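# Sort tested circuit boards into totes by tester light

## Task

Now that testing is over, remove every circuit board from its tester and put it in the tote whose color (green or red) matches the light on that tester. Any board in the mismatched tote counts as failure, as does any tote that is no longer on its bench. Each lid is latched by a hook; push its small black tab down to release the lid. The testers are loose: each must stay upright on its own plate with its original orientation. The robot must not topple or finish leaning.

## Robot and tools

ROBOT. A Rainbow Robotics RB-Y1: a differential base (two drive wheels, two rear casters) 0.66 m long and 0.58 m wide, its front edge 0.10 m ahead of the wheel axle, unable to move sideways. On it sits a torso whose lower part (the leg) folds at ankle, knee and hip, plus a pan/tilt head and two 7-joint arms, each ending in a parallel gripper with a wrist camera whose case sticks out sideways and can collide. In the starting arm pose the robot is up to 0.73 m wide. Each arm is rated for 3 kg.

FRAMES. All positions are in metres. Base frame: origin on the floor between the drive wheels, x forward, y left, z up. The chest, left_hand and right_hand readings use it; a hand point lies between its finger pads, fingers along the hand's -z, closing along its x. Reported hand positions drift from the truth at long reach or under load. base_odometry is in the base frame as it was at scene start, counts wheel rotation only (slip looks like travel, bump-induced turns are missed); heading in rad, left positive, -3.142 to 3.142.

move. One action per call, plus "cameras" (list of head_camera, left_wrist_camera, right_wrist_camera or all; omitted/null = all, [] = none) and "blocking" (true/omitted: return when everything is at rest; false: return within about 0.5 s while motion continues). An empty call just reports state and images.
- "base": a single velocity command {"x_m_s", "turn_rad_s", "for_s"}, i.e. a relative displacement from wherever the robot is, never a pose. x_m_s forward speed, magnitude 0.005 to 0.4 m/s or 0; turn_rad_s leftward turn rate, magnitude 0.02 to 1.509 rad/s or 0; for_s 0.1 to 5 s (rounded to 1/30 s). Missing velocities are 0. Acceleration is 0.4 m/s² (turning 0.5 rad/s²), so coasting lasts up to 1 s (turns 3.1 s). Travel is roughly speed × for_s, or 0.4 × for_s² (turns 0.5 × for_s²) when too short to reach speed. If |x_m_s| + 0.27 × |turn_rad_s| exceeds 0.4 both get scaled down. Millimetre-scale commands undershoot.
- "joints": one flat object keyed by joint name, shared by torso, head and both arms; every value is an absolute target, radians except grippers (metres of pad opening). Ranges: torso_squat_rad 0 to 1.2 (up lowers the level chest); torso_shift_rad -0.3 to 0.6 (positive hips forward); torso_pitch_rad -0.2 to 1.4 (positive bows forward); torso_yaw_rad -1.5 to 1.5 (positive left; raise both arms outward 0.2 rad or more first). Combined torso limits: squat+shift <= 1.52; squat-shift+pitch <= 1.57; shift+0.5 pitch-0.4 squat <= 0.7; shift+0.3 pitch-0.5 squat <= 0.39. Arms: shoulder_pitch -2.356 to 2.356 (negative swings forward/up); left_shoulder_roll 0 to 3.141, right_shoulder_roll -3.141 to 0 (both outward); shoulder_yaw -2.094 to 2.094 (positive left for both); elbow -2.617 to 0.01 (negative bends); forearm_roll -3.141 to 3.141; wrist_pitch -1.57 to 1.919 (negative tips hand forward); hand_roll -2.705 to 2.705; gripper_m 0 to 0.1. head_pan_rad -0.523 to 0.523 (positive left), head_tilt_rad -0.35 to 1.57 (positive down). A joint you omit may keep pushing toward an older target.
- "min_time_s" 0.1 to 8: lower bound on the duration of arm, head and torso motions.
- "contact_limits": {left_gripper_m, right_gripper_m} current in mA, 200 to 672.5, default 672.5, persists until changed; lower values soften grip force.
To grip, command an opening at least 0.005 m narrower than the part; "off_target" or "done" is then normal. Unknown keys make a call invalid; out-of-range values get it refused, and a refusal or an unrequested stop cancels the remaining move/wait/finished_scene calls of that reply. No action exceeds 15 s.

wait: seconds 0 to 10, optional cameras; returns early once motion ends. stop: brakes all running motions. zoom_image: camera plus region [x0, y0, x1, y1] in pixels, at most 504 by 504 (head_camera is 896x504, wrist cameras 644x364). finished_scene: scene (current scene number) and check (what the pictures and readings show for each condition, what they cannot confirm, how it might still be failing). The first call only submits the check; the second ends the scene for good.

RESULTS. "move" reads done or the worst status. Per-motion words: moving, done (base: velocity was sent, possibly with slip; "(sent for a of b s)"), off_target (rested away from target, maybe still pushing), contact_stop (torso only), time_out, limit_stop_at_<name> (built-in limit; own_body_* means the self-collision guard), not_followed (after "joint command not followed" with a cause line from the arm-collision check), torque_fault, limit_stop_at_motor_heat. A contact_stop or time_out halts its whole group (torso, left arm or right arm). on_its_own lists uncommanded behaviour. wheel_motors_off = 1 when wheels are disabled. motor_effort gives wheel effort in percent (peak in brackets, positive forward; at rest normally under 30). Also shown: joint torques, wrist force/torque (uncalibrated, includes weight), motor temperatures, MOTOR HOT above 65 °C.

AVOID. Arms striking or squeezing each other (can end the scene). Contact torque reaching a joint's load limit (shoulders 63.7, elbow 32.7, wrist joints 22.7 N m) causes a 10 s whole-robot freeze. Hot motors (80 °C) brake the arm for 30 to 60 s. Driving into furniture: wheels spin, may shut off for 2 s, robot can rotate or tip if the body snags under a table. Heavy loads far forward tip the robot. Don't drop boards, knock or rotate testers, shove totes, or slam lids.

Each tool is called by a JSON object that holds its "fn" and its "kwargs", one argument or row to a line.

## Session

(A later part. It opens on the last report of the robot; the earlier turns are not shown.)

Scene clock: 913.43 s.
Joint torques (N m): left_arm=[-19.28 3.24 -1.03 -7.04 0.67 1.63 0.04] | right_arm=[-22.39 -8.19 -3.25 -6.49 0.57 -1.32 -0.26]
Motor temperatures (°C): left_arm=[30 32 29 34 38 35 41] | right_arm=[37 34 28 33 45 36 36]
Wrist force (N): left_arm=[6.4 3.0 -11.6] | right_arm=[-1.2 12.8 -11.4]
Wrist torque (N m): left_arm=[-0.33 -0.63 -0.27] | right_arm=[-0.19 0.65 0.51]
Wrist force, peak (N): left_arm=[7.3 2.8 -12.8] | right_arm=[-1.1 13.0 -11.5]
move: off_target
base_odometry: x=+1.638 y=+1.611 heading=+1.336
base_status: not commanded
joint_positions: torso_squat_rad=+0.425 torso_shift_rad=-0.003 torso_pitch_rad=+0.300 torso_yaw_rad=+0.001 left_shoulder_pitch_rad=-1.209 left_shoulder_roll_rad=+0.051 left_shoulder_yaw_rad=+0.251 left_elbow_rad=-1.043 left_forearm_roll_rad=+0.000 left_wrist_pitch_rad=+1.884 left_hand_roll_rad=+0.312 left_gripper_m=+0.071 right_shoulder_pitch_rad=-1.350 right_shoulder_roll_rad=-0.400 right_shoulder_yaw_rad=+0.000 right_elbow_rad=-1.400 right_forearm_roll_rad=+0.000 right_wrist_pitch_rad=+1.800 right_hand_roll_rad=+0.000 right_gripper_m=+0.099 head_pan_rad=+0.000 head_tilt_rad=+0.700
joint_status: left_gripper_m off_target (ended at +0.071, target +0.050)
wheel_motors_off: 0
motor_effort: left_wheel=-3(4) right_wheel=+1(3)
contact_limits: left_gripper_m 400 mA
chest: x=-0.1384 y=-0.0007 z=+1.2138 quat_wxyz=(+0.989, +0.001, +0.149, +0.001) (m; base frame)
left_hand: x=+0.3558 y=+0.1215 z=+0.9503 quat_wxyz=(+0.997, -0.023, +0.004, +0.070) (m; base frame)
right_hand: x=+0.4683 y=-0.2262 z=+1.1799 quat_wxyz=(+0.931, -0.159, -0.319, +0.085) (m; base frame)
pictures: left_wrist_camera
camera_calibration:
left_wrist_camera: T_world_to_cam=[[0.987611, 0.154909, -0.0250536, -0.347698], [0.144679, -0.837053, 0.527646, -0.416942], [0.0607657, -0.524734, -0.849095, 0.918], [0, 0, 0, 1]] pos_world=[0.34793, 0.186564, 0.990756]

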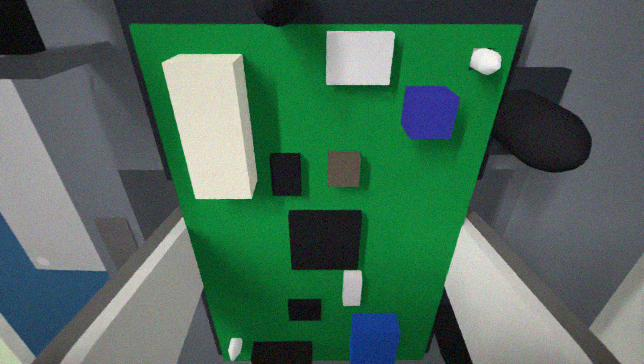

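{"fn": "move", "kwargs": {
  "joints": {"torso_squat_rad":0.2},
  "contact_limits": {"left_gripper_m":500},
  "cameras": ["left_wrist_camera","head_camera"]
}}

Scene clock: 917.70 s.
Joint torques (N m): left_arm=[-20.98 2.93 -0.99 -7.34 0.51 0.24 0.03] | right_arm=[-22.2 -8.24 -3.03 -6.47 0.61 -1.32 -0.24]
Motor temperatures (°C): left_arm=[30 31 29 34 38 35 41] | right_arm=[37 34 28 33 45 36 36]
Wrist force (N): left_arm=[-1.7 3.4 -10.1] | right_arm=[-1.2 12.9 -11.4]
Wrist torque (N m): left_arm=[-0.38 -0.43 -0.23] | right_arm=[-0.18 0.68 0.50]
Wrist force, peak (N): left_arm=[5.9 14.2 -15.3] | right_arm=[-1.1 13.1 -11.7]
move: done
base_odometry: x=+1.638 y=+1.611 heading=+1.336
base_status: not commanded
joint_positions: torso_squat_rad=+0.200 torso_shift_rad=-0.003 torso_pitch_rad=+0.300 torso_yaw_rad=+0.001 left_shoulder_pitch_rad=-1.209 left_shoulder_roll_rad=+0.051 left_shoulder_yaw_rad=+0.251 left_elbow_rad=-1.043 left_forearm_roll_rad=+0.000 left_wrist_pitch_rad=+1.884 left_hand_roll_rad=+0.312 left_gripper_m=+0.071 right_shoulder_pitch_rad=-1.350 right_shoulder_roll_rad=-0.400 right_shoulder_yaw_rad=+0.000 right_elbow_rad=-1.400 right_forearm_roll_rad=+0.000 right_wrist_pitch_rad=+1.800 right_hand_roll_rad=+0.000 right_gripper_m=+0.099 head_pan_rad=+0.000 head_tilt_rad=+0.700
joint_status: all done
wheel_motors_off: 0
motor_effort: left_wheel=-3(5) right_wheel=+2(3)
contact_limits: left_gripper_m 500 mA
chest: x=-0.1385 y=-0.0007 z=+1.2622 quat_wxyz=(+0.989, +0.001, +0.149, +0.001) (m; base frame)
left_hand: x=+0.3553 y=+0.1215 z=+0.9984 quat_wxyz=(+0.997, -0.023, +0.005, +0.071) (m; base frame)
right_hand: x=+0.4681 y=-0.2262 z=+1.2283 quat_wxyz=(+0.931, -0.159, -0.319, +0.085) (m; base frame)
pictures: head_camera, left_wrist_camera
camera_calibration:
head_camera: T_world_to_cam=[[0.0340668, -0.998729, 0.0371575, -0.0542812], [-0.818653, -0.0492121, -0.572175, 0.838886], [0.573276, -0.010927, -0.819289, 1.15778], [0, 0, 0, 1]] pos_world=[0.0248809, -0.000277854, 1.43056]
left_wrist_camera: T_world_to_cam=[[0.987567, 0.155051, -0.0259028, -0.345248], [0.145258, -0.83708, 0.527444, -0.442188], [0.0600981, -0.524649, -0.849195, 0.95923], [0, 0, 0, 1]] pos_world=[0.34754, 0.186643, 1.03886]

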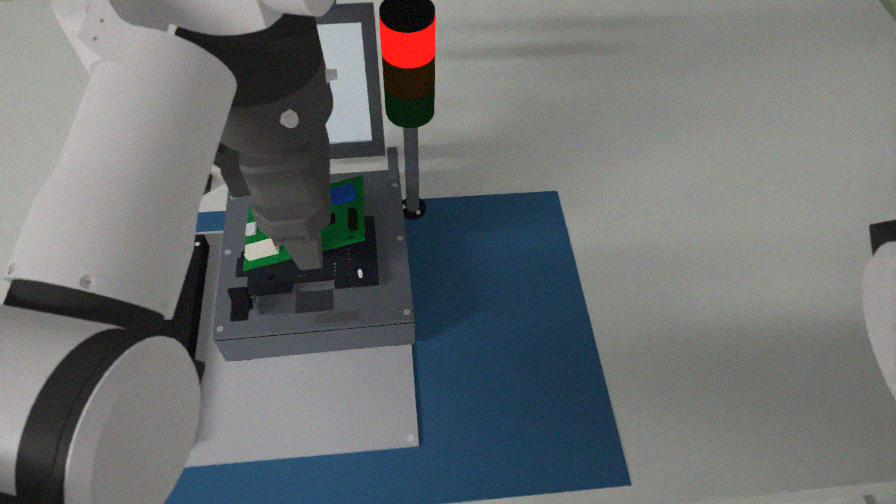

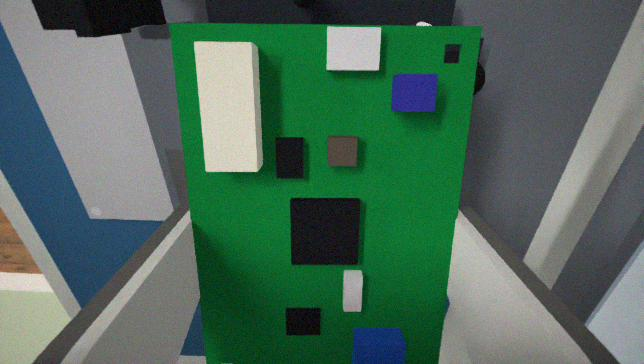

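{"fn": "move", "kwargs": {
  "joints": {"torso_squat_rad":0.0,"torso_pitch_rad":0.1},
  "contact_limits": {"left_gripper_m":672},
  "cameras": []
}}

{"fn": "move", "kwargs": {
  "joints": {"left_shoulder_pitch_rad":-0.75,"left_shoulder_roll_rad":0.45,"left_shoulder_yaw_rad":0.25,"left_elbow_rad":-1.65,"left_wrist_pitch_rad":1.884},
  "min_time_s": 2,
  "cameras": ["head_camera"]
}}

{"fn": "zoom_image", "kwargs": {
  "camera": "head_camera",
  "region": [100, 120, 550, 504]
}}

Scene clock: 926.70 s.
Joint torques (N m): left_arm=[-21.98 4.39 -0.83 -7.29 0.46 -0.18 0.05] | right_arm=[-22.39 -7.97 -3.48 -5.74 0.57 -1.58 -0.22]
Motor temperatures (°C): left_arm=[30 31 29 34 38 35 41] | right_arm=[37 34 28 33 45 36 36]
Wrist force (N): left_arm=[-3.3 3.4 -10.1] | right_arm=[-2.5 12.7 -10.5]
Wrist torque (N m): left_arm=[-0.38 -0.56 -0.23] | right_arm=[-0.16 0.59 0.50]
Wrist force, peak (N): left_arm=[-3.5 3.4 -10.3] | right_arm=[-1.3 13.2 -11.7]
move: done
base_odometry: x=+1.638 y=+1.611 heading=+1.336
base_status: not commanded
joint_positions: torso_squat_rad=+0.000 torso_shift_rad=-0.003 torso_pitch_rad=+0.100 torso_yaw_rad=+0.001 left_shoulder_pitch_rad=-1.209 left_shoulder_roll_rad=+0.051 left_shoulder_yaw_rad=+0.251 left_elbow_rad=-1.043 left_forearm_roll_rad=+0.000 left_wrist_pitch_rad=+1.884 left_hand_roll_rad=+0.312 left_gripper_m=+0.070 right_shoulder_pitch_rad=-1.350 right_shoulder_roll_rad=-0.400 right_shoulder_yaw_rad=+0.000 right_elbow_rad=-1.400 right_forearm_roll_rad=+0.000 right_wrist_pitch_rad=+1.800 right_hand_roll_rad=+0.000 right_gripper_m=+0.099 head_pan_rad=+0.000 head_tilt_rad=+0.700
joint_status: all done
wheel_motors_off: 0
motor_effort: left_wheel=-3(5) right_wheel=+3(3)
contact_limits: left_gripper_m 672 mA
chest: x=-0.1992 y=-0.0008 z=+1.2884 quat_wxyz=(+0.999, +0.000, +0.050, +0.001) (m; base frame)
left_hand: x=+0.3373 y=+0.1214 z=+1.1281 quat_wxyz=(+0.993, -0.030, -0.095, +0.068) (m; base frame)
right_hand: x=+0.4020 y=-0.2263 z=+1.3758 quat_wxyz=(+0.894, -0.167, -0.410, +0.069) (m; base frame)
pictures: none
No camera images: "cameras" was empty.

Scene clock: 929.00 s.
Joint torques (N m): left_arm=[-16.93 10.59 1.17 -7.58 -0.17 -0.86 0.02] | right_arm=[-22.38 -8.35 -3.28 -5.61 0.52 -1.56 -0.16]
Motor temperatures (°C): left_arm=[30 31 29 34 38 35 41] | right_arm=[37 34 28 33 45 36 36]
Wrist force (N): left_arm=[-5.4 2.0 -9.1] | right_arm=[-2.0 12.8 -10.5]
Wrist torque (N m): left_arm=[-0.31 -0.64 -0.21] | right_arm=[-0.18 0.64 0.48]
Wrist force, peak (N): left_arm=[-3.6 3.2 -10.4] | right_arm=[-2.2 12.9 -10.8]
move: done
base_odometry: x=+1.638 y=+1.611 heading=+1.336
base_status: not commanded
joint_positions: torso_squat_rad=+0.000 torso_shift_rad=-0.003 torso_pitch_rad=+0.100 torso_yaw_rad=+0.001 left_shoulder_pitch_rad=-0.750 left_shoulder_roll_rad=+0.450 left_shoulder_yaw_rad=+0.250 left_elbow_rad=-1.650 left_forearm_roll_rad=+0.000 left_wrist_pitch_rad=+1.884 left_hand_roll_rad=+0.312 left_gripper_m=+0.070 right_shoulder_pitch_rad=-1.350 right_shoulder_roll_rad=-0.400 right_shoulder_yaw_rad=+0.000 right_elbow_rad=-1.400 right_forearm_roll_rad=+0.000 right_wrist_pitch_rad=+1.800 right_hand_roll_rad=+0.000 right_gripper_m=+0.099 head_pan_rad=+0.000 head_tilt_rad=+0.700
joint_status: all done
wheel_motors_off: 0
motor_effort: left_wheel=-4(5) right_wheel=+2(4)
contact_limits: left_gripper_m 672 mA
chest: x=-0.1992 y=-0.0008 z=+1.2884 quat_wxyz=(+0.999, +0.000, +0.050, +0.001) (m; base frame)
left_hand: x=+0.2990 y=+0.3953 z=+1.1564 quat_wxyz=(+0.933, +0.119, -0.252, +0.227) (m; base frame)
right_hand: x=+0.4021 y=-0.2264 z=+1.3758 quat_wxyz=(+0.894, -0.167, -0.410, +0.069) (m; base frame)
pictures: head_camera
camera_calibration:
head_camera: T_world_to_cam=[[0.0258601, -0.998733, 0.0431699, -0.0625933], [-0.688579, -0.0491022, -0.723497, 1.02511], [0.7247, -0.0110162, -0.688976, 1.07629], [0, 0, 0, 1]] pos_world=[-0.0724989, -0.000321981, 1.48591]

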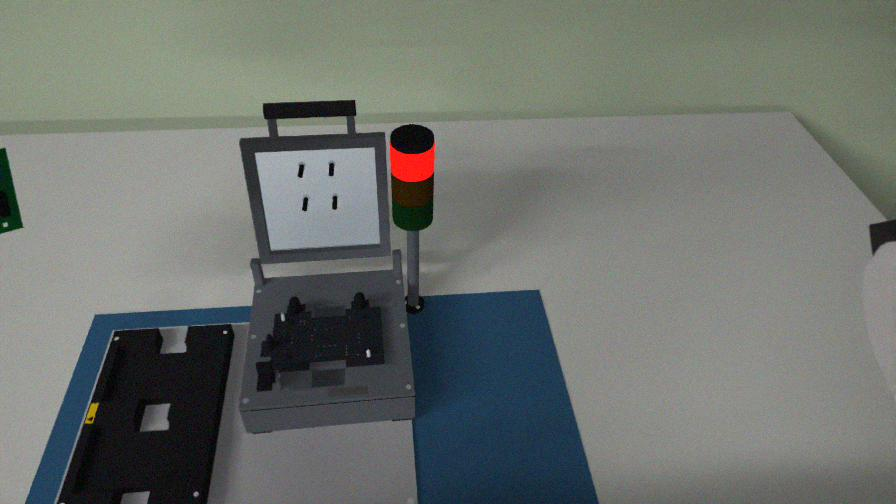

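Scaled by 1.120 from the camera's 896x504 image, which has a finer 1280x720 frame.

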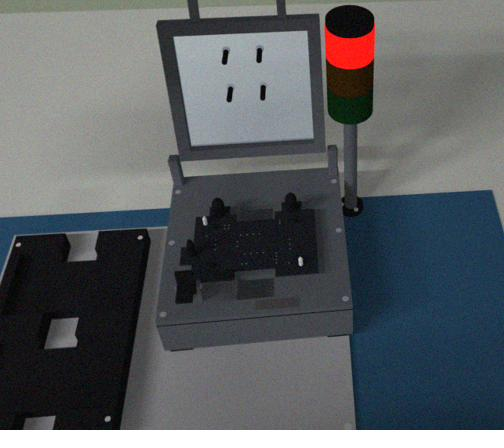

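{"fn": "move", "kwargs": {
  "joints": {"torso_squat_rad":0.1,"torso_pitch_rad":0.0,"torso_yaw_rad":0.9,"head_pan_rad":-0.52},
  "cameras": []
}}

{"fn": "move", "kwargs": {
  "joints": {"right_shoulder_pitch_rad":-1.02,"right_shoulder_roll_rad":-0.378,"right_shoulder_yaw_rad":-0.483,"right_elbow_rad":-0.98,"right_wrist_pitch_rad":1.867,"right_hand_roll_rad":-0.418},
  "min_time_s": 2,
  "cameras": ["head_camera","right_wrist_camera"]
}}

Scene clock: 966.13 s.
Joint torques (N m): left_arm=[-17.97 9.94 1.6 -7.21 -0.21 -1.09 -0.02] | right_arm=[-22.11 -8.02 -3.1 -5.28 0.6 -1.72 -0.21]
Motor temperatures (°C): left_arm=[30 32 29 34 38 35 41] | right_arm=[37 34 28 33 45 36 36]
Wrist force (N): left_arm=[-5.7 2.5 -8.7] | right_arm=[-2.4 13.0 -9.8]
Wrist torque (N m): left_arm=[-0.34 -0.63 -0.19] | right_arm=[-0.21 0.60 0.49]
Wrist force, peak (N): left_arm=[-5.9 2.5 -9.5] | right_arm=[-2.5 13.0 -10.5]
move: done
base_odometry: x=+1.638 y=+1.611 heading=+1.336
base_status: not commanded
joint_positions: torso_squat_rad=+0.100 torso_shift_rad=-0.003 torso_pitch_rad=+0.000 torso_yaw_rad=+0.900 left_shoulder_pitch_rad=-0.750 left_shoulder_roll_rad=+0.450 left_shoulder_yaw_rad=+0.250 left_elbow_rad=-1.650 left_forearm_roll_rad=+0.000 left_wrist_pitch_rad=+1.884 left_hand_roll_rad=+0.312 left_gripper_m=+0.070 right_shoulder_pitch_rad=-1.350 right_shoulder_roll_rad=-0.400 right_shoulder_yaw_rad=+0.000 right_elbow_rad=-1.400 right_forearm_roll_rad=+0.000 right_wrist_pitch_rad=+1.800 right_hand_roll_rad=+0.000 right_gripper_m=+0.099 head_pan_rad=-0.520 head_tilt_rad=+0.700
joint_status: all done
wheel_motors_off: 0
motor_effort: left_wheel=-3(5) right_wheel=+3(4)
contact_limits: left_gripper_m 672 mA
chest: x=-0.2301 y=-0.0008 z=+1.2864 quat_wxyz=(+0.900, +0.000, +0.000, +0.435) (m; base frame)
left_hand: x=-0.2233 y=+0.6441 z=+1.2050 quat_wxyz=(+0.727, +0.226, -0.223, +0.609) (m; base frame)
right_hand: x=+0.3133 y=+0.3202 z=+1.4339 quat_wxyz=(+0.759, +0.044, -0.483, +0.434) (m; base frame)
pictures: none
No camera images: "cameras" was empty.

Scene clock: 968.43 s.
Joint torques (N m): left_arm=[-18.28 9.96 1.66 -7.29 -0.18 -1.04 -0.01] | right_arm=[-21.85 -8.89 -0.58 -7.42 -0.12 -0.33 -0.27]
Motor temperatures (°C): left_arm=[30 32 29 34 38 35 41] | right_arm=[37 34 28 33 45 36 36]
Wrist force (N): left_arm=[-6.0 2.6 -8.8] | right_arm=[1.3 10.1 -12.5]
Wrist torque (N m): left_arm=[-0.36 -0.66 -0.18] | right_arm=[-0.04 0.80 0.50]
Wrist force, peak (N): left_arm=[-6.1 2.6 -9.1] | right_arm=[-2.1 12.3 -11.2]
move: done
base_odometry: x=+1.638 y=+1.611 heading=+1.336
base_status: not commanded
joint_positions: torso_squat_rad=+0.100 torso_shift_rad=-0.003 torso_pitch_rad=+0.000 torso_yaw_rad=+0.900 left_shoulder_pitch_rad=-0.750 left_shoulder_roll_rad=+0.450 left_shoulder_yaw_rad=+0.250 left_elbow_rad=-1.650 left_forearm_roll_rad=+0.000 left_wrist_pitch_rad=+1.884 left_hand_roll_rad=+0.312 left_gripper_m=+0.070 right_shoulder_pitch_rad=-1.020 right_shoulder_roll_rad=-0.379 right_shoulder_yaw_rad=-0.483 right_elbow_rad=-0.980 right_forearm_roll_rad=+0.000 right_wrist_pitch_rad=+1.867 right_hand_roll_rad=-0.418 right_gripper_m=+0.099 head_pan_rad=-0.520 head_tilt_rad=+0.700
joint_status: all done
wheel_motors_off: 0
motor_effort: left_wheel=-3(4) right_wheel=+3(4)
contact_limits: left_gripper_m 672 mA
chest: x=-0.2301 y=-0.0008 z=+1.2864 quat_wxyz=(+0.900, +0.000, +0.000, +0.435) (m; base frame)
left_hand: x=-0.2233 y=+0.6441 z=+1.2050 quat_wxyz=(+0.727, +0.226, -0.223, +0.609) (m; base frame)
right_hand: x=+0.3701 y=+0.1923 z=+1.1246 quat_wxyz=(+0.990, +0.070, -0.064, +0.103) (m; base frame)
pictures: head_camera, right_wrist_camera
camera_calibration:
head_camera: T_world_to_cam=[[0.389282, -0.919985, 0.0456792, 0.0297238], [-0.550998, -0.272316, -0.788825, 1.1167], [0.738146, 0.281906, -0.612918, 1.00524], [0, 0, 0, 1]] pos_world=[-0.138283, 0.0480584, 1.49565]
right_wrist_camera: T_world_to_cam=[[-0.972359, -0.173602, -0.15614, 0.571359], [-0.231569, 0.802622, 0.549704, -0.653646], [0.029892, 0.570667, -0.820637, 0.873771], [0, 0, 0, 1]] pos_world=[0.378083, 0.125188, 1.16557]

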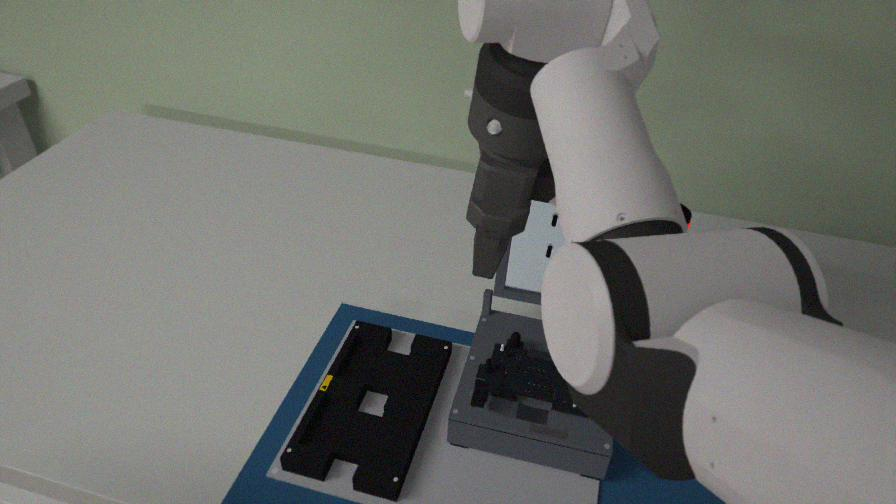

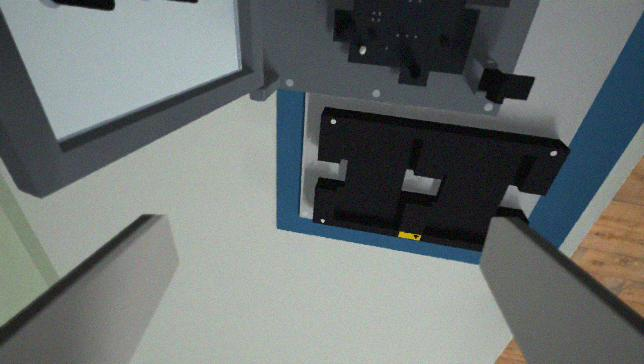

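{"fn": "move", "kwargs": {
  "joints": {"right_shoulder_pitch_rad":-0.82,"right_shoulder_roll_rad":-0.378,"right_shoulder_yaw_rad":-0.483,"right_elbow_rad":-0.98,"right_wrist_pitch_rad":1.867},
  "min_time_s": 2,
  "cameras": ["head_camera","right_wrist_camera"]
}}

Scene clock: 975.03 s.
Joint torques (N m): left_arm=[-18.38 10.01 1.56 -7.26 -0.24 -1.16 0.07] | right_arm=[-19.38 -9.46 -1 -7.5 0.03 0.01 -0.22]
Motor temperatures (°C): left_arm=[30 32 29 34 38 35 41] | right_arm=[37 34 28 33 45 36 36]
Wrist force (N): left_arm=[-5.8 2.4 -9.1] | right_arm=[2.2 10.8 -12.9]
Wrist torque (N m): left_arm=[-0.34 -0.65 -0.20] | right_arm=[-0.06 0.85 0.50]
Wrist force, peak (N): left_arm=[-6.1 2.4 -9.1] | right_arm=[2.4 11.0 -13.4]
move: done
base_odometry: x=+1.638 y=+1.611 heading=+1.336
base_status: not commanded
joint_positions: torso_squat_rad=+0.100 torso_shift_rad=-0.003 torso_pitch_rad=+0.000 torso_yaw_rad=+0.900 left_shoulder_pitch_rad=-0.750 left_shoulder_roll_rad=+0.450 left_shoulder_yaw_rad=+0.250 left_elbow_rad=-1.650 left_forearm_roll_rad=+0.000 left_wrist_pitch_rad=+1.884 left_hand_roll_rad=+0.312 left_gripper_m=+0.070 right_shoulder_pitch_rad=-0.821 right_shoulder_roll_rad=-0.379 right_shoulder_yaw_rad=-0.483 right_elbow_rad=-0.980 right_forearm_roll_rad=+0.000 right_wrist_pitch_rad=+1.867 right_hand_roll_rad=-0.418 right_gripper_m=+0.099 head_pan_rad=-0.520 head_tilt_rad=+0.700
joint_status: all done
wheel_motors_off: 0
motor_effort: left_wheel=-4(5) right_wheel=+2(4)
contact_limits: left_gripper_m 672 mA
chest: x=-0.2301 y=-0.0008 z=+1.2864 quat_wxyz=(+0.900, +0.000, +0.000, +0.435) (m; base frame)
left_hand: x=-0.2233 y=+0.6441 z=+1.2050 quat_wxyz=(+0.727, +0.226, -0.223, +0.609) (m; base frame)
right_hand: x=+0.3565 y=+0.1210 z=+1.0318 quat_wxyz=(+0.998, +0.001, -0.001, +0.070) (m; base frame)
pictures: head_camera, right_wrist_camera
camera_calibration:
head_camera: T_world_to_cam=[[0.389282, -0.919985, 0.0456792, 0.0297237], [-0.550998, -0.272316, -0.788825, 1.1167], [0.738146, 0.281906, -0.612918, 1.00524], [0, 0, 0, 1]] pos_world=[-0.138283, 0.0480584, 1.49565]
right_wrist_camera: T_world_to_cam=[[-0.992676, -0.119243, -0.0193626, 0.390773], [-0.115346, 0.887932, 0.445278, -0.492518], [-0.0359036, 0.444251, -0.895183, 0.954452], [0, 0, 0, 1]] pos_world=[0.36537, 0.0599033, 1.08128]

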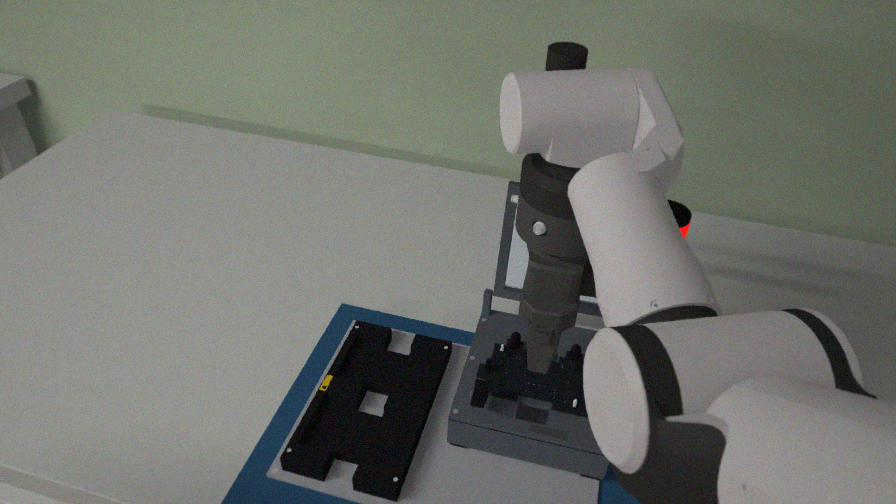

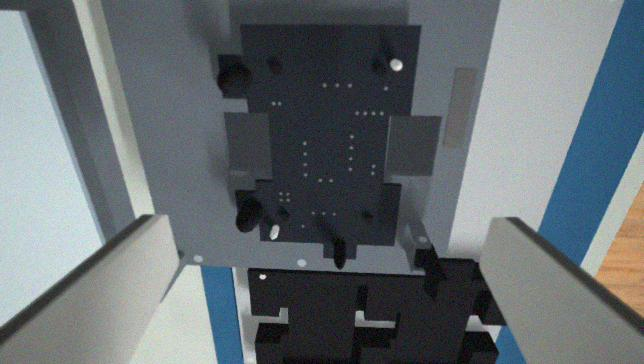

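{"fn": "move", "kwargs": {
  "joints": {"torso_squat_rad":0.4},
  "cameras": ["right_wrist_camera","head_camera"]
}}

Scene clock: 981.23 s.
Joint torques (N m): left_arm=[-18.19 9.81 1.62 -7.23 -0.14 -1.02 -0.05] | right_arm=[-19.27 -9.74 -0.9 -7.65 0.06 -0.04 -0.21]
Motor temperatures (°C): left_arm=[30 32 29 34 38 35 41] | right_arm=[37 34 28 33 45 36 36]
Wrist force (N): left_arm=[-6.3 2.3 -8.9] | right_arm=[2.3 10.8 -13.1]
Wrist torque (N m): left_arm=[-0.33 -0.70 -0.20] | right_arm=[-0.06 0.87 0.50]
Wrist force, peak (N): left_arm=[-6.3 2.6 -9.1] | right_arm=[2.3 11.1 -13.2]
move: done
base_odometry: x=+1.638 y=+1.611 heading=+1.336
base_status: not commanded
joint_positions: torso_squat_rad=+0.400 torso_shift_rad=-0.003 torso_pitch_rad=+0.000 torso_yaw_rad=+0.900 left_shoulder_pitch_rad=-0.750 left_shoulder_roll_rad=+0.450 left_shoulder_yaw_rad=+0.250 left_elbow_rad=-1.650 left_forearm_roll_rad=+0.000 left_wrist_pitch_rad=+1.884 left_hand_roll_rad=+0.312 left_gripper_m=+0.070 right_shoulder_pitch_rad=-0.821 right_shoulder_roll_rad=-0.379 right_shoulder_yaw_rad=-0.483 right_elbow_rad=-0.980 right_forearm_roll_rad=+0.000 right_wrist_pitch_rad=+1.867 right_hand_roll_rad=-0.418 right_gripper_m=+0.099 head_pan_rad=-0.520 head_tilt_rad=+0.700
joint_status: all done
wheel_motors_off: 0
motor_effort: left_wheel=-3(4) right_wheel=+3(4)
contact_limits: left_gripper_m 672 mA
chest: x=-0.2299 y=-0.0007 z=+1.2347 quat_wxyz=(+0.900, +0.000, +0.000, +0.435) (m; base frame)
left_hand: x=-0.2231 y=+0.6441 z=+1.1532 quat_wxyz=(+0.727, +0.226, -0.223, +0.609) (m; base frame)
right_hand: x=+0.3567 y=+0.1210 z=+0.9800 quat_wxyz=(+0.998, +0.001, -0.001, +0.070) (m; base frame)
pictures: head_camera, right_wrist_camera
camera_calibration:
head_camera: T_world_to_cam=[[0.389284, -0.919985, 0.0456631, 0.0320685], [-0.551031, -0.272316, -0.788802, 1.07594], [0.738121, 0.281906, -0.612949, 0.973392], [0, 0, 0, 1]] pos_world=[-0.138088, 0.0480931, 1.44388]
right_wrist_camera: T_world_to_cam=[[-0.992681, -0.119223, -0.0192656, 0.389838], [-0.115287, 0.887958, 0.44524, -0.469415], [-0.0359759, 0.444202, -0.895204, 0.908111], [0, 0, 0, 1]] pos_world=[0.365537, 0.0599134, 1.02946]

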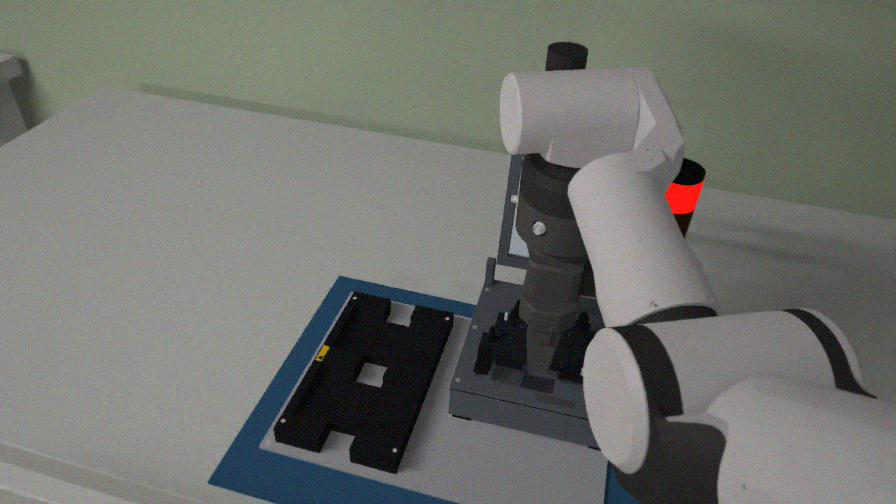

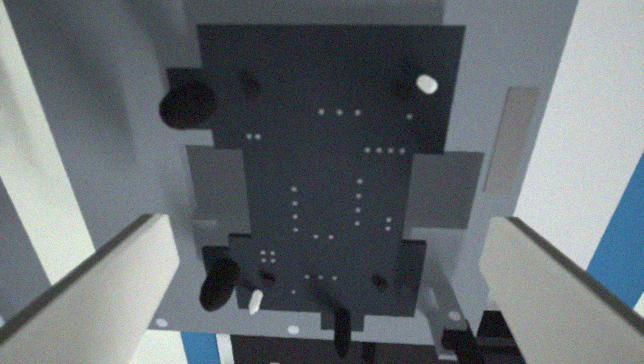

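{"fn": "move", "kwargs": {
  "joints": {"torso_squat_rad":0.515},
  "cameras": ["right_wrist_camera"]
}}

Scene clock: 985.87 s.
Joint torques (N m): left_arm=[-18.62 9.92 1.58 -7.18 -0.11 -1.04 0.03] | right_arm=[-13.36 -5.62 -0.74 -2.64 -1.17 1.01 -0.2]
Motor temperatures (°C): left_arm=[30 32 29 34 38 35 41] | right_arm=[37 34 28 33 45 36 36]
Wrist force (N): left_arm=[-6.1 2.4 -8.7] | right_arm=[4.4 7.5 5.8]
Wrist torque (N m): left_arm=[-0.32 -0.70 -0.18] | right_arm=[-0.16 -0.25 0.41]
Wrist force, peak (N): left_arm=[-6.4 2.7 -8.9] | right_arm=[17.0 10.0 -8.8]
move: done
base_odometry: x=+1.638 y=+1.611 heading=+1.336
base_status: not commanded
joint_positions: torso_squat_rad=+0.515 torso_shift_rad=-0.003 torso_pitch_rad=-0.001 torso_yaw_rad=+0.900 left_shoulder_pitch_rad=-0.750 left_shoulder_roll_rad=+0.450 left_shoulder_yaw_rad=+0.250 left_elbow_rad=-1.650 left_forearm_roll_rad=+0.000 left_wrist_pitch_rad=+1.884 left_hand_roll_rad=+0.312 left_gripper_m=+0.070 right_shoulder_pitch_rad=-0.822 right_shoulder_roll_rad=-0.380 right_shoulder_yaw_rad=-0.483 right_elbow_rad=-0.981 right_forearm_roll_rad=+0.000 right_wrist_pitch_rad=+1.867 right_hand_roll_rad=-0.418 right_gripper_m=+0.099 head_pan_rad=-0.520 head_tilt_rad=+0.700
joint_status: all done
wheel_motors_off: 0
motor_effort: left_wheel=-5(6) right_wheel=+3(5)
contact_limits: left_gripper_m 672 mA
chest: x=-0.2301 y=-0.0008 z=+1.1991 quat_wxyz=(+0.900, +0.000, -0.001, +0.435) (m; base frame)
left_hand: x=-0.2233 y=+0.6441 z=+1.1177 quat_wxyz=(+0.727, +0.226, -0.223, +0.609) (m; base frame)
right_hand: x=+0.3575 y=+0.1212 z=+0.9460 quat_wxyz=(+0.998, +0.001, -0.003, +0.070) (m; base frame)
pictures: right_wrist_camera
camera_calibration:
right_wrist_camera: T_world_to_cam=[[-0.99265, -0.118805, -0.0230508, 0.393497], [-0.116557, 0.887294, 0.446233, -0.454837], [-0.0325618, 0.44564, -0.89462, 0.875672], [0, 0, 0, 1]] pos_world=[0.366103, 0.0600889, 0.995427]

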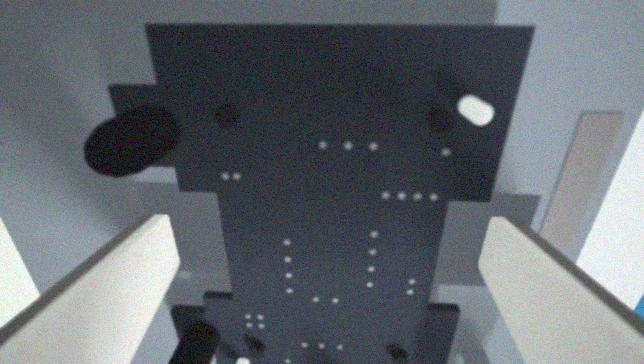

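{"fn": "move", "kwargs": {
  "joints": {"right_gripper_m":0.03},
  "cameras": ["right_wrist_camera"]
}}

Scene clock: 990.60 s.
Joint torques (N m): left_arm=[-18.41 9.85 1.9 -7.17 -0.19 -1.19 0.06] | right_arm=[-18.69 -9.18 -0.62 -7.16 -0.33 0.98 -0.17]
Motor temperatures (°C): left_arm=[30 32 29 34 38 35 41] | right_arm=[37 34 28 33 45 36 36]
Wrist force (N): left_arm=[-6.1 2.5 -8.5] | right_arm=[7.8 10.8 -13.2]
Wrist torque (N m): left_arm=[-0.34 -0.70 -0.18] | right_arm=[-0.06 0.73 0.40]
Wrist force, peak (N): left_arm=[-6.2 2.5 -9.0] | right_arm=[9.5 12.1 -15.9]
move: off_target
base_odometry: x=+1.638 y=+1.611 heading=+1.336
base_status: not commanded
joint_positions: torso_squat_rad=+0.515 torso_shift_rad=-0.003 torso_pitch_rad=+0.000 torso_yaw_rad=+0.900 left_shoulder_pitch_rad=-0.750 left_shoulder_roll_rad=+0.450 left_shoulder_yaw_rad=+0.250 left_elbow_rad=-1.650 left_forearm_roll_rad=+0.000 left_wrist_pitch_rad=+1.884 left_hand_roll_rad=+0.312 left_gripper_m=+0.070 right_shoulder_pitch_rad=-0.821 right_shoulder_roll_rad=-0.379 right_shoulder_yaw_rad=-0.483 right_elbow_rad=-0.980 right_forearm_roll_rad=+0.000 right_wrist_pitch_rad=+1.867 right_hand_roll_rad=-0.418 right_gripper_m=+0.062 head_pan_rad=-0.520 head_tilt_rad=+0.700
joint_status: right_gripper_m off_target (ended at +0.062, target +0.030)
wheel_motors_off: 0
motor_effort: left_wheel=-5(6) right_wheel=+2(5)
contact_limits: left_gripper_m 672 mA
chest: x=-0.2298 y=-0.0008 z=+1.1991 quat_wxyz=(+0.900, +0.000, +0.000, +0.435) (m; base frame)
left_hand: x=-0.2230 y=+0.6441 z=+1.1177 quat_wxyz=(+0.727, +0.226, -0.223, +0.609) (m; base frame)
right_hand: x=+0.3570 y=+0.1210 z=+0.9446 quat_wxyz=(+0.998, +0.001, -0.001, +0.070) (m; base frame)
pictures: right_wrist_camera
camera_calibration:
right_wrist_camera: T_world_to_cam=[[-0.992692, -0.119038, -0.0198215, 0.389925], [-0.115357, 0.887813, 0.445512, -0.453831], [-0.0354351, 0.444542, -0.895057, 0.876068], [0, 0, 0, 1]] pos_world=[0.365766, 0.0598841, 0.994046]

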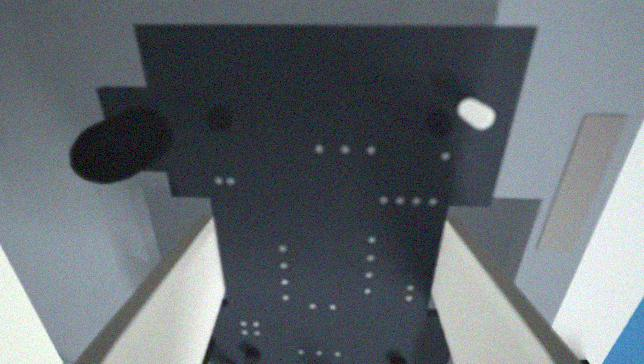

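{"fn": "move", "kwargs": {
  "base": {"x_m_s":-0.06,"for_s":0.85},
  "cameras": ["right_wrist_camera","head_camera"]
}}

Scene clock: 1004.80 s.
Joint torques (N m): left_arm=[-18.55 9.3 1.65 -6.65 -0.07 -1.07 0.05] | right_arm=[-20.67 -8.33 -0.11 -7.44 -0.67 0.16 0.1]
Motor temperatures (°C): left_arm=[30 32 29 33 38 35 41] | right_arm=[37 34 28 33 45 36 36]
Wrist force (N): left_arm=[-6.2 2.4 -8.8] | right_arm=[2.4 8.8 -12.9]
Wrist torque (N m): left_arm=[-0.31 -0.70 -0.18] | right_arm=[-0.12 0.33 0.54]
Wrist force, peak (N): left_arm=[-6.3 2.5 -9.2] | right_arm=[93.7 27.3 -63.0]
move: torque_fault
TORQUE FAULT: right_wrist_pitch_rad reached its load limit. The robot stopped for 10 seconds, dropped its targets and accepts commands again. The stop added 9.0 s to the call.
base_odometry: x=+1.634 y=+1.595 heading=+1.337
base_status: torque_fault (sent for 0.33 of 0.87 s)
joint_positions: torso_squat_rad=+0.515 torso_shift_rad=-0.003 torso_pitch_rad=+0.000 torso_yaw_rad=+0.900 left_shoulder_pitch_rad=-0.750 left_shoulder_roll_rad=+0.450 left_shoulder_yaw_rad=+0.250 left_elbow_rad=-1.650 left_forearm_roll_rad=+0.000 left_wrist_pitch_rad=+1.884 left_hand_roll_rad=+0.312 left_gripper_m=+0.070 right_shoulder_pitch_rad=-0.821 right_shoulder_roll_rad=-0.383 right_shoulder_yaw_rad=-0.483 right_elbow_rad=-0.982 right_forearm_roll_rad=+0.002 right_wrist_pitch_rad=+1.863 right_hand_roll_rad=-0.418 right_gripper_m=+0.062 head_pan_rad=-0.520 head_tilt_rad=+0.700
joint_status: not commanded
wheel_motors_off: 0
motor_effort: left_wheel=+4(29) right_wheel=-5(37)
contact_limits: left_gripper_m 672 mA
chest: x=-0.2297 y=-0.0008 z=+1.1991 quat_wxyz=(+0.900, +0.000, +0.000, +0.435) (m; base frame)
left_hand: x=-0.2230 y=+0.6441 z=+1.1178 quat_wxyz=(+0.727, +0.226, -0.223, +0.609) (m; base frame)
right_hand: x=+0.3601 y=+0.1199 z=+0.9463 quat_wxyz=(+0.998, +0.001, -0.006, +0.068) (m; base frame)
pictures: head_camera, right_wrist_camera
camera_calibration:
head_camera: T_world_to_cam=[[0.389215, -0.92002, 0.045549, 0.0337291], [-0.55115, -0.272215, -0.788754, 1.0479], [0.738068, 0.28189, -0.613019, 0.951593], [0, 0, 0, 1]] pos_world=[-0.137919, 0.0480398, 1.40834]
right_wrist_camera: T_world_to_cam=[[-0.992904, -0.115378, -0.0287898, 0.40112], [-0.116069, 0.887651, 0.445649, -0.453096], [-0.0258627, 0.445829, -0.894745, 0.87428], [0, 0, 0, 1]] pos_world=[0.368295, 0.0586922, 0.995727]

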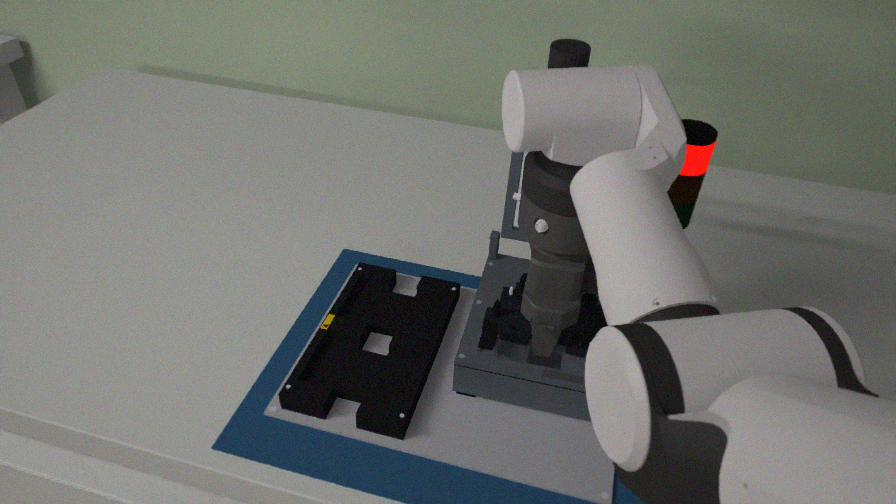

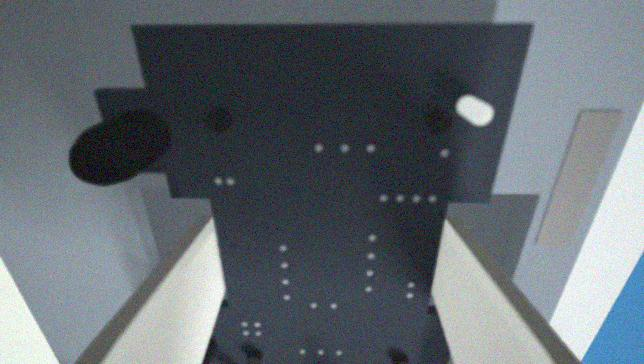

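{"fn": "move", "kwargs": {
  "joints": {"torso_squat_rad":0.44,"right_gripper_m":0.03},
  "cameras": ["right_wrist_camera","head_camera"]
}}

Scene clock: 1023.47 s.
Joint torques (N m): left_arm=[-18.57 9.45 1.69 -6.72 -0.06 -1.15 0] | right_arm=[-30 -16.25 0.17 -13.89 0.33 -0.68 0.01]
Motor temperatures (°C): left_arm=[30 32 29 33 38 35 41] | right_arm=[37 34 28 33 45 36 36]
Wrist force (N): left_arm=[-6.2 2.4 -8.6] | right_arm=[2.1 11.1 -38.7]
Wrist torque (N m): left_arm=[-0.33 -0.71 -0.21] | right_arm=[-0.01 1.72 0.54]
Wrist force, peak (N): left_arm=[-6.1 2.6 -9.0] | right_arm=[0.8 11.2 -40.7]
move: off_target
base_odometry: x=+1.634 y=+1.595 heading=+1.337
base_status: not commanded
joint_positions: torso_squat_rad=+0.440 torso_shift_rad=-0.002 torso_pitch_rad=+0.001 torso_yaw_rad=+0.900 left_shoulder_pitch_rad=-0.750 left_shoulder_roll_rad=+0.450 left_shoulder_yaw_rad=+0.250 left_elbow_rad=-1.650 left_forearm_roll_rad=+0.000 left_wrist_pitch_rad=+1.884 left_hand_roll_rad=+0.312 left_gripper_m=+0.070 right_shoulder_pitch_rad=-0.819 right_shoulder_roll_rad=-0.382 right_shoulder_yaw_rad=-0.483 right_elbow_rad=-0.980 right_forearm_roll_rad=+0.001 right_wrist_pitch_rad=+1.863 right_hand_roll_rad=-0.418 right_gripper_m=+0.062 head_pan_rad=-0.520 head_tilt_rad=+0.700
joint_status: right_gripper_m off_target (ended at +0.062, target +0.030); the others done
wheel_motors_off: 0
motor_effort: left_wheel=+5(6) right_wheel=-5(7)
contact_limits: left_gripper_m 672 mA
chest: x=-0.2293 y=-0.0007 z=+1.2233 quat_wxyz=(+0.900, +0.001, +0.000, +0.435) (m; base frame)
left_hand: x=-0.2226 y=+0.6441 z=+1.1419 quat_wxyz=(+0.727, +0.226, -0.222, +0.609) (m; base frame)
right_hand: x=+0.3590 y=+0.1195 z=+0.9680 quat_wxyz=(+0.998, +0.000, -0.003, +0.068) (m; base frame)
pictures: head_camera, right_wrist_camera
camera_calibration:
head_camera: T_world_to_cam=[[0.389261, -0.920016, 0.0452325, 0.032862], [-0.551945, -0.27228, -0.788175, 1.06633], [0.73745, 0.28184, -0.613787, 0.966841], [0, 0, 0, 1]] pos_world=[-0.137231, 0.0480799, 1.4324]
right_wrist_camera: T_world_to_cam=[[-0.992981, -0.11598, -0.0232, 0.395278], [-0.114165, 0.888558, 0.444332, -0.462079], [-0.0309192, 0.443862, -0.895562, 0.896673], [0, 0, 0, 1]] pos_world=[0.367474, 0.0584302, 1.01751]

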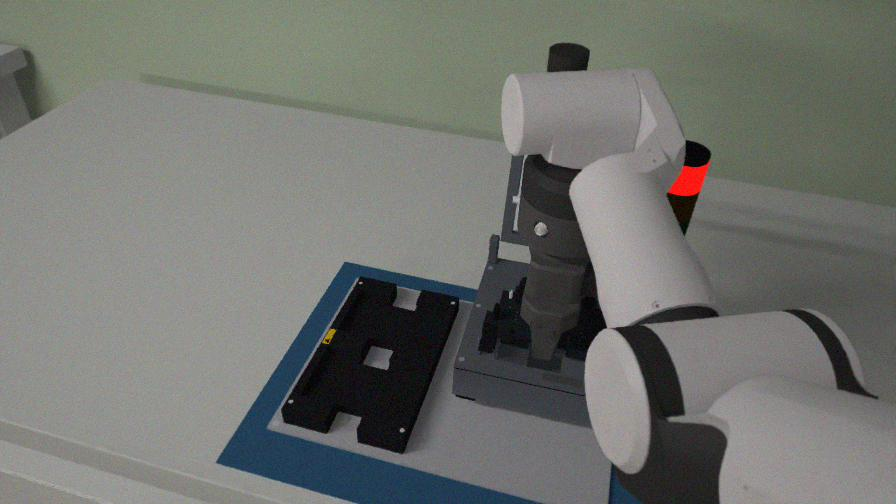

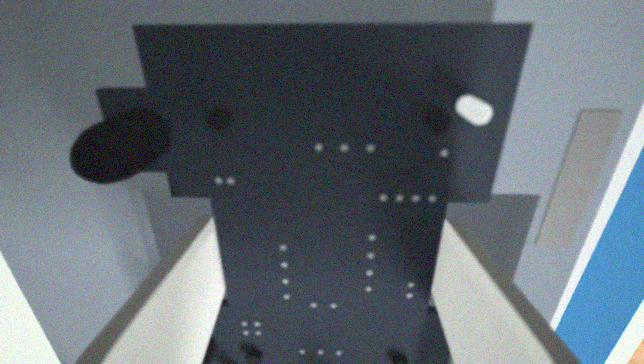

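{"fn": "move", "kwargs": {
  "base": {"x_m_s":-0.06,"for_s":0.9},
  "cameras": ["head_camera"]
}}

{"fn": "move", "kwargs": {
  "joints": {"torso_squat_rad":0.5},
  "cameras": ["head_camera"]
}}

Scene clock: 1031.40 s.
Joint torques (N m): left_arm=[-18.61 9.2 1.68 -6.71 -0.17 -1.11 -0.03] | right_arm=[-31.1 -17.29 0.16 -14.52 0.44 -0.97 -0.07]
Motor temperatures (°C): left_arm=[30 32 29 33 38 35 41] | right_arm=[37 34 28 33 45 36 36]
Wrist force (N): left_arm=[-6.4 2.3 -8.9] | right_arm=[2.4 11.0 -38.6]
Wrist torque (N m): left_arm=[-0.32 -0.73 -0.21] | right_arm=[-0.03 1.72 0.53]
Wrist force, peak (N): left_arm=[-6.3 3.2 -8.9] | right_arm=[3.1 10.7 -40.0]
move: done
base_odometry: x=+1.622 y=+1.543 heading=+1.337
base_status: done (sent for 0.9 of 0.9 s)
joint_positions: torso_squat_rad=+0.440 torso_shift_rad=-0.002 torso_pitch_rad=+0.001 torso_yaw_rad=+0.900 left_shoulder_pitch_rad=-0.750 left_shoulder_roll_rad=+0.450 left_shoulder_yaw_rad=+0.250 left_elbow_rad=-1.650 left_forearm_roll_rad=+0.000 left_wrist_pitch_rad=+1.884 left_hand_roll_rad=+0.312 left_gripper_m=+0.070 right_shoulder_pitch_rad=-0.819 right_shoulder_roll_rad=-0.381 right_shoulder_yaw_rad=-0.483 right_elbow_rad=-0.980 right_forearm_roll_rad=+0.001 right_wrist_pitch_rad=+1.863 right_hand_roll_rad=-0.418 right_gripper_m=+0.062 head_pan_rad=-0.520 head_tilt_rad=+0.700
joint_status: not commanded
wheel_motors_off: 0
motor_effort: left_wheel=+2(13) right_wheel=-5(31)
contact_limits: left_gripper_m 672 mA
chest: x=-0.2293 y=-0.0007 z=+1.2233 quat_wxyz=(+0.900, +0.001, +0.000, +0.435) (m; base frame)
left_hand: x=-0.2227 y=+0.6441 z=+1.1418 quat_wxyz=(+0.727, +0.226, -0.222, +0.609) (m; base frame)
right_hand: x=+0.3588 y=+0.1196 z=+0.9678 quat_wxyz=(+0.998, +0.000, -0.003, +0.068) (m; base frame)
pictures: head_camera
camera_calibration:
head_camera: T_world_to_cam=[[0.38929, -0.920001, 0.045297, 0.0328256], [-0.551873, -0.272328, -0.788209, 1.06637], [0.737489, 0.281844, -0.613738, 0.966802], [0, 0, 0, 1]] pos_world=[-0.137281, 0.0481161, 1.4324]

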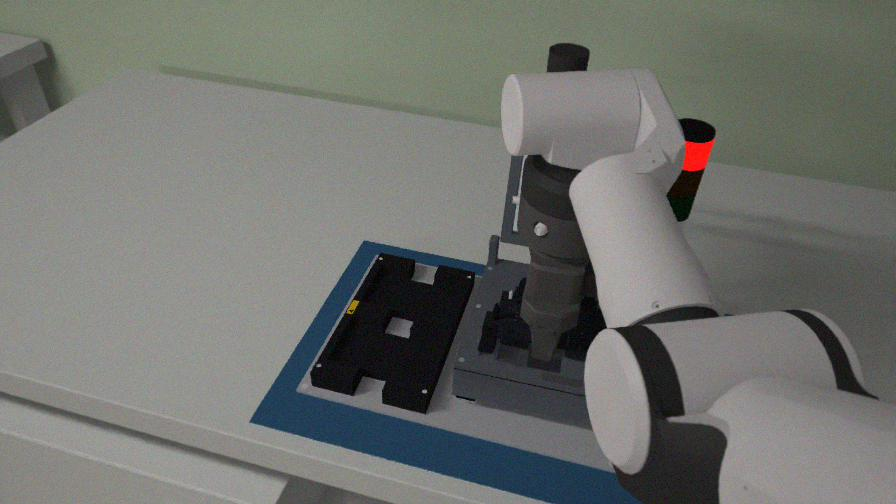

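Scene clock: 1032.33 s.
Joint torques (N m): left_arm=[-18.58 9 1.8 -6.76 -0.19 -1.18 0.07] | right_arm=[-30.64 -17.37 0.15 -13.66 0.47 -0.53 -0.03]
Motor temperatures (°C): left_arm=[30 32 29 33 38 35 41] | right_arm=[37 34 28 33 45 36 36]
Wrist force (N): left_arm=[-5.9 2.6 -8.3] | right_arm=[2.1 11.2 -33.8]
Wrist torque (N m): left_arm=[-0.36 -0.67 -0.20] | right_arm=[0.00 1.20 0.55]
Wrist force, peak (N): left_arm=[-6.1 2.9 -9.2] | right_arm=[1.9 11.2 -39.5]
move: done
base_odometry: x=+1.622 y=+1.543 heading=+1.337
base_status: not commanded
joint_positions: torso_squat_rad=+0.500 torso_shift_rad=-0.003 torso_pitch_rad=+0.001 torso_yaw_rad=+0.900 left_shoulder_pitch_rad=-0.750 left_shoulder_roll_rad=+0.450 left_shoulder_yaw_rad=+0.250 left_elbow_rad=-1.650 left_forearm_roll_rad=+0.000 left_wrist_pitch_rad=+1.884 left_hand_roll_rad=+0.312 left_gripper_m=+0.070 right_shoulder_pitch_rad=-0.819 right_shoulder_roll_rad=-0.381 right_shoulder_yaw_rad=-0.483 right_elbow_rad=-0.980 right_forearm_roll_rad=+0.001 right_wrist_pitch_rad=+1.863 right_hand_roll_rad=-0.418 right_gripper_m=+0.062 head_pan_rad=-0.520 head_tilt_rad=+0.700
joint_status: all done
wheel_motors_off: 0
motor_effort: left_wheel=+3(3) right_wheel=-6(7)
contact_limits: left_gripper_m 672 mA
chest: x=-0.2294 y=-0.0007 z=+1.2042 quat_wxyz=(+0.900, +0.001, +0.000, +0.435) (m; base frame)
left_hand: x=-0.2227 y=+0.6441 z=+1.1228 quat_wxyz=(+0.727, +0.226, -0.222, +0.609) (m; base frame)
right_hand: x=+0.3589 y=+0.1196 z=+0.9490 quat_wxyz=(+0.998, +0.000, -0.003, +0.068) (m; base frame)
pictures: head_camera
camera_calibration:
head_camera: T_world_to_cam=[[0.389281, -0.92, 0.0453833, 0.0336177], [-0.551721, -0.272338, -0.788312, 1.05151], [0.737607, 0.281836, -0.613599, 0.955012], [0, 0, 0, 1]] pos_world=[-0.137371, 0.0481368, 1.41339]

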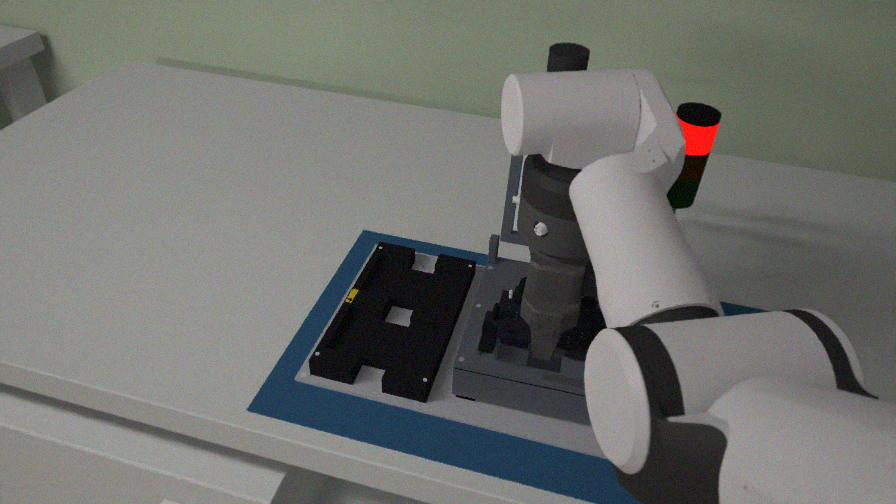

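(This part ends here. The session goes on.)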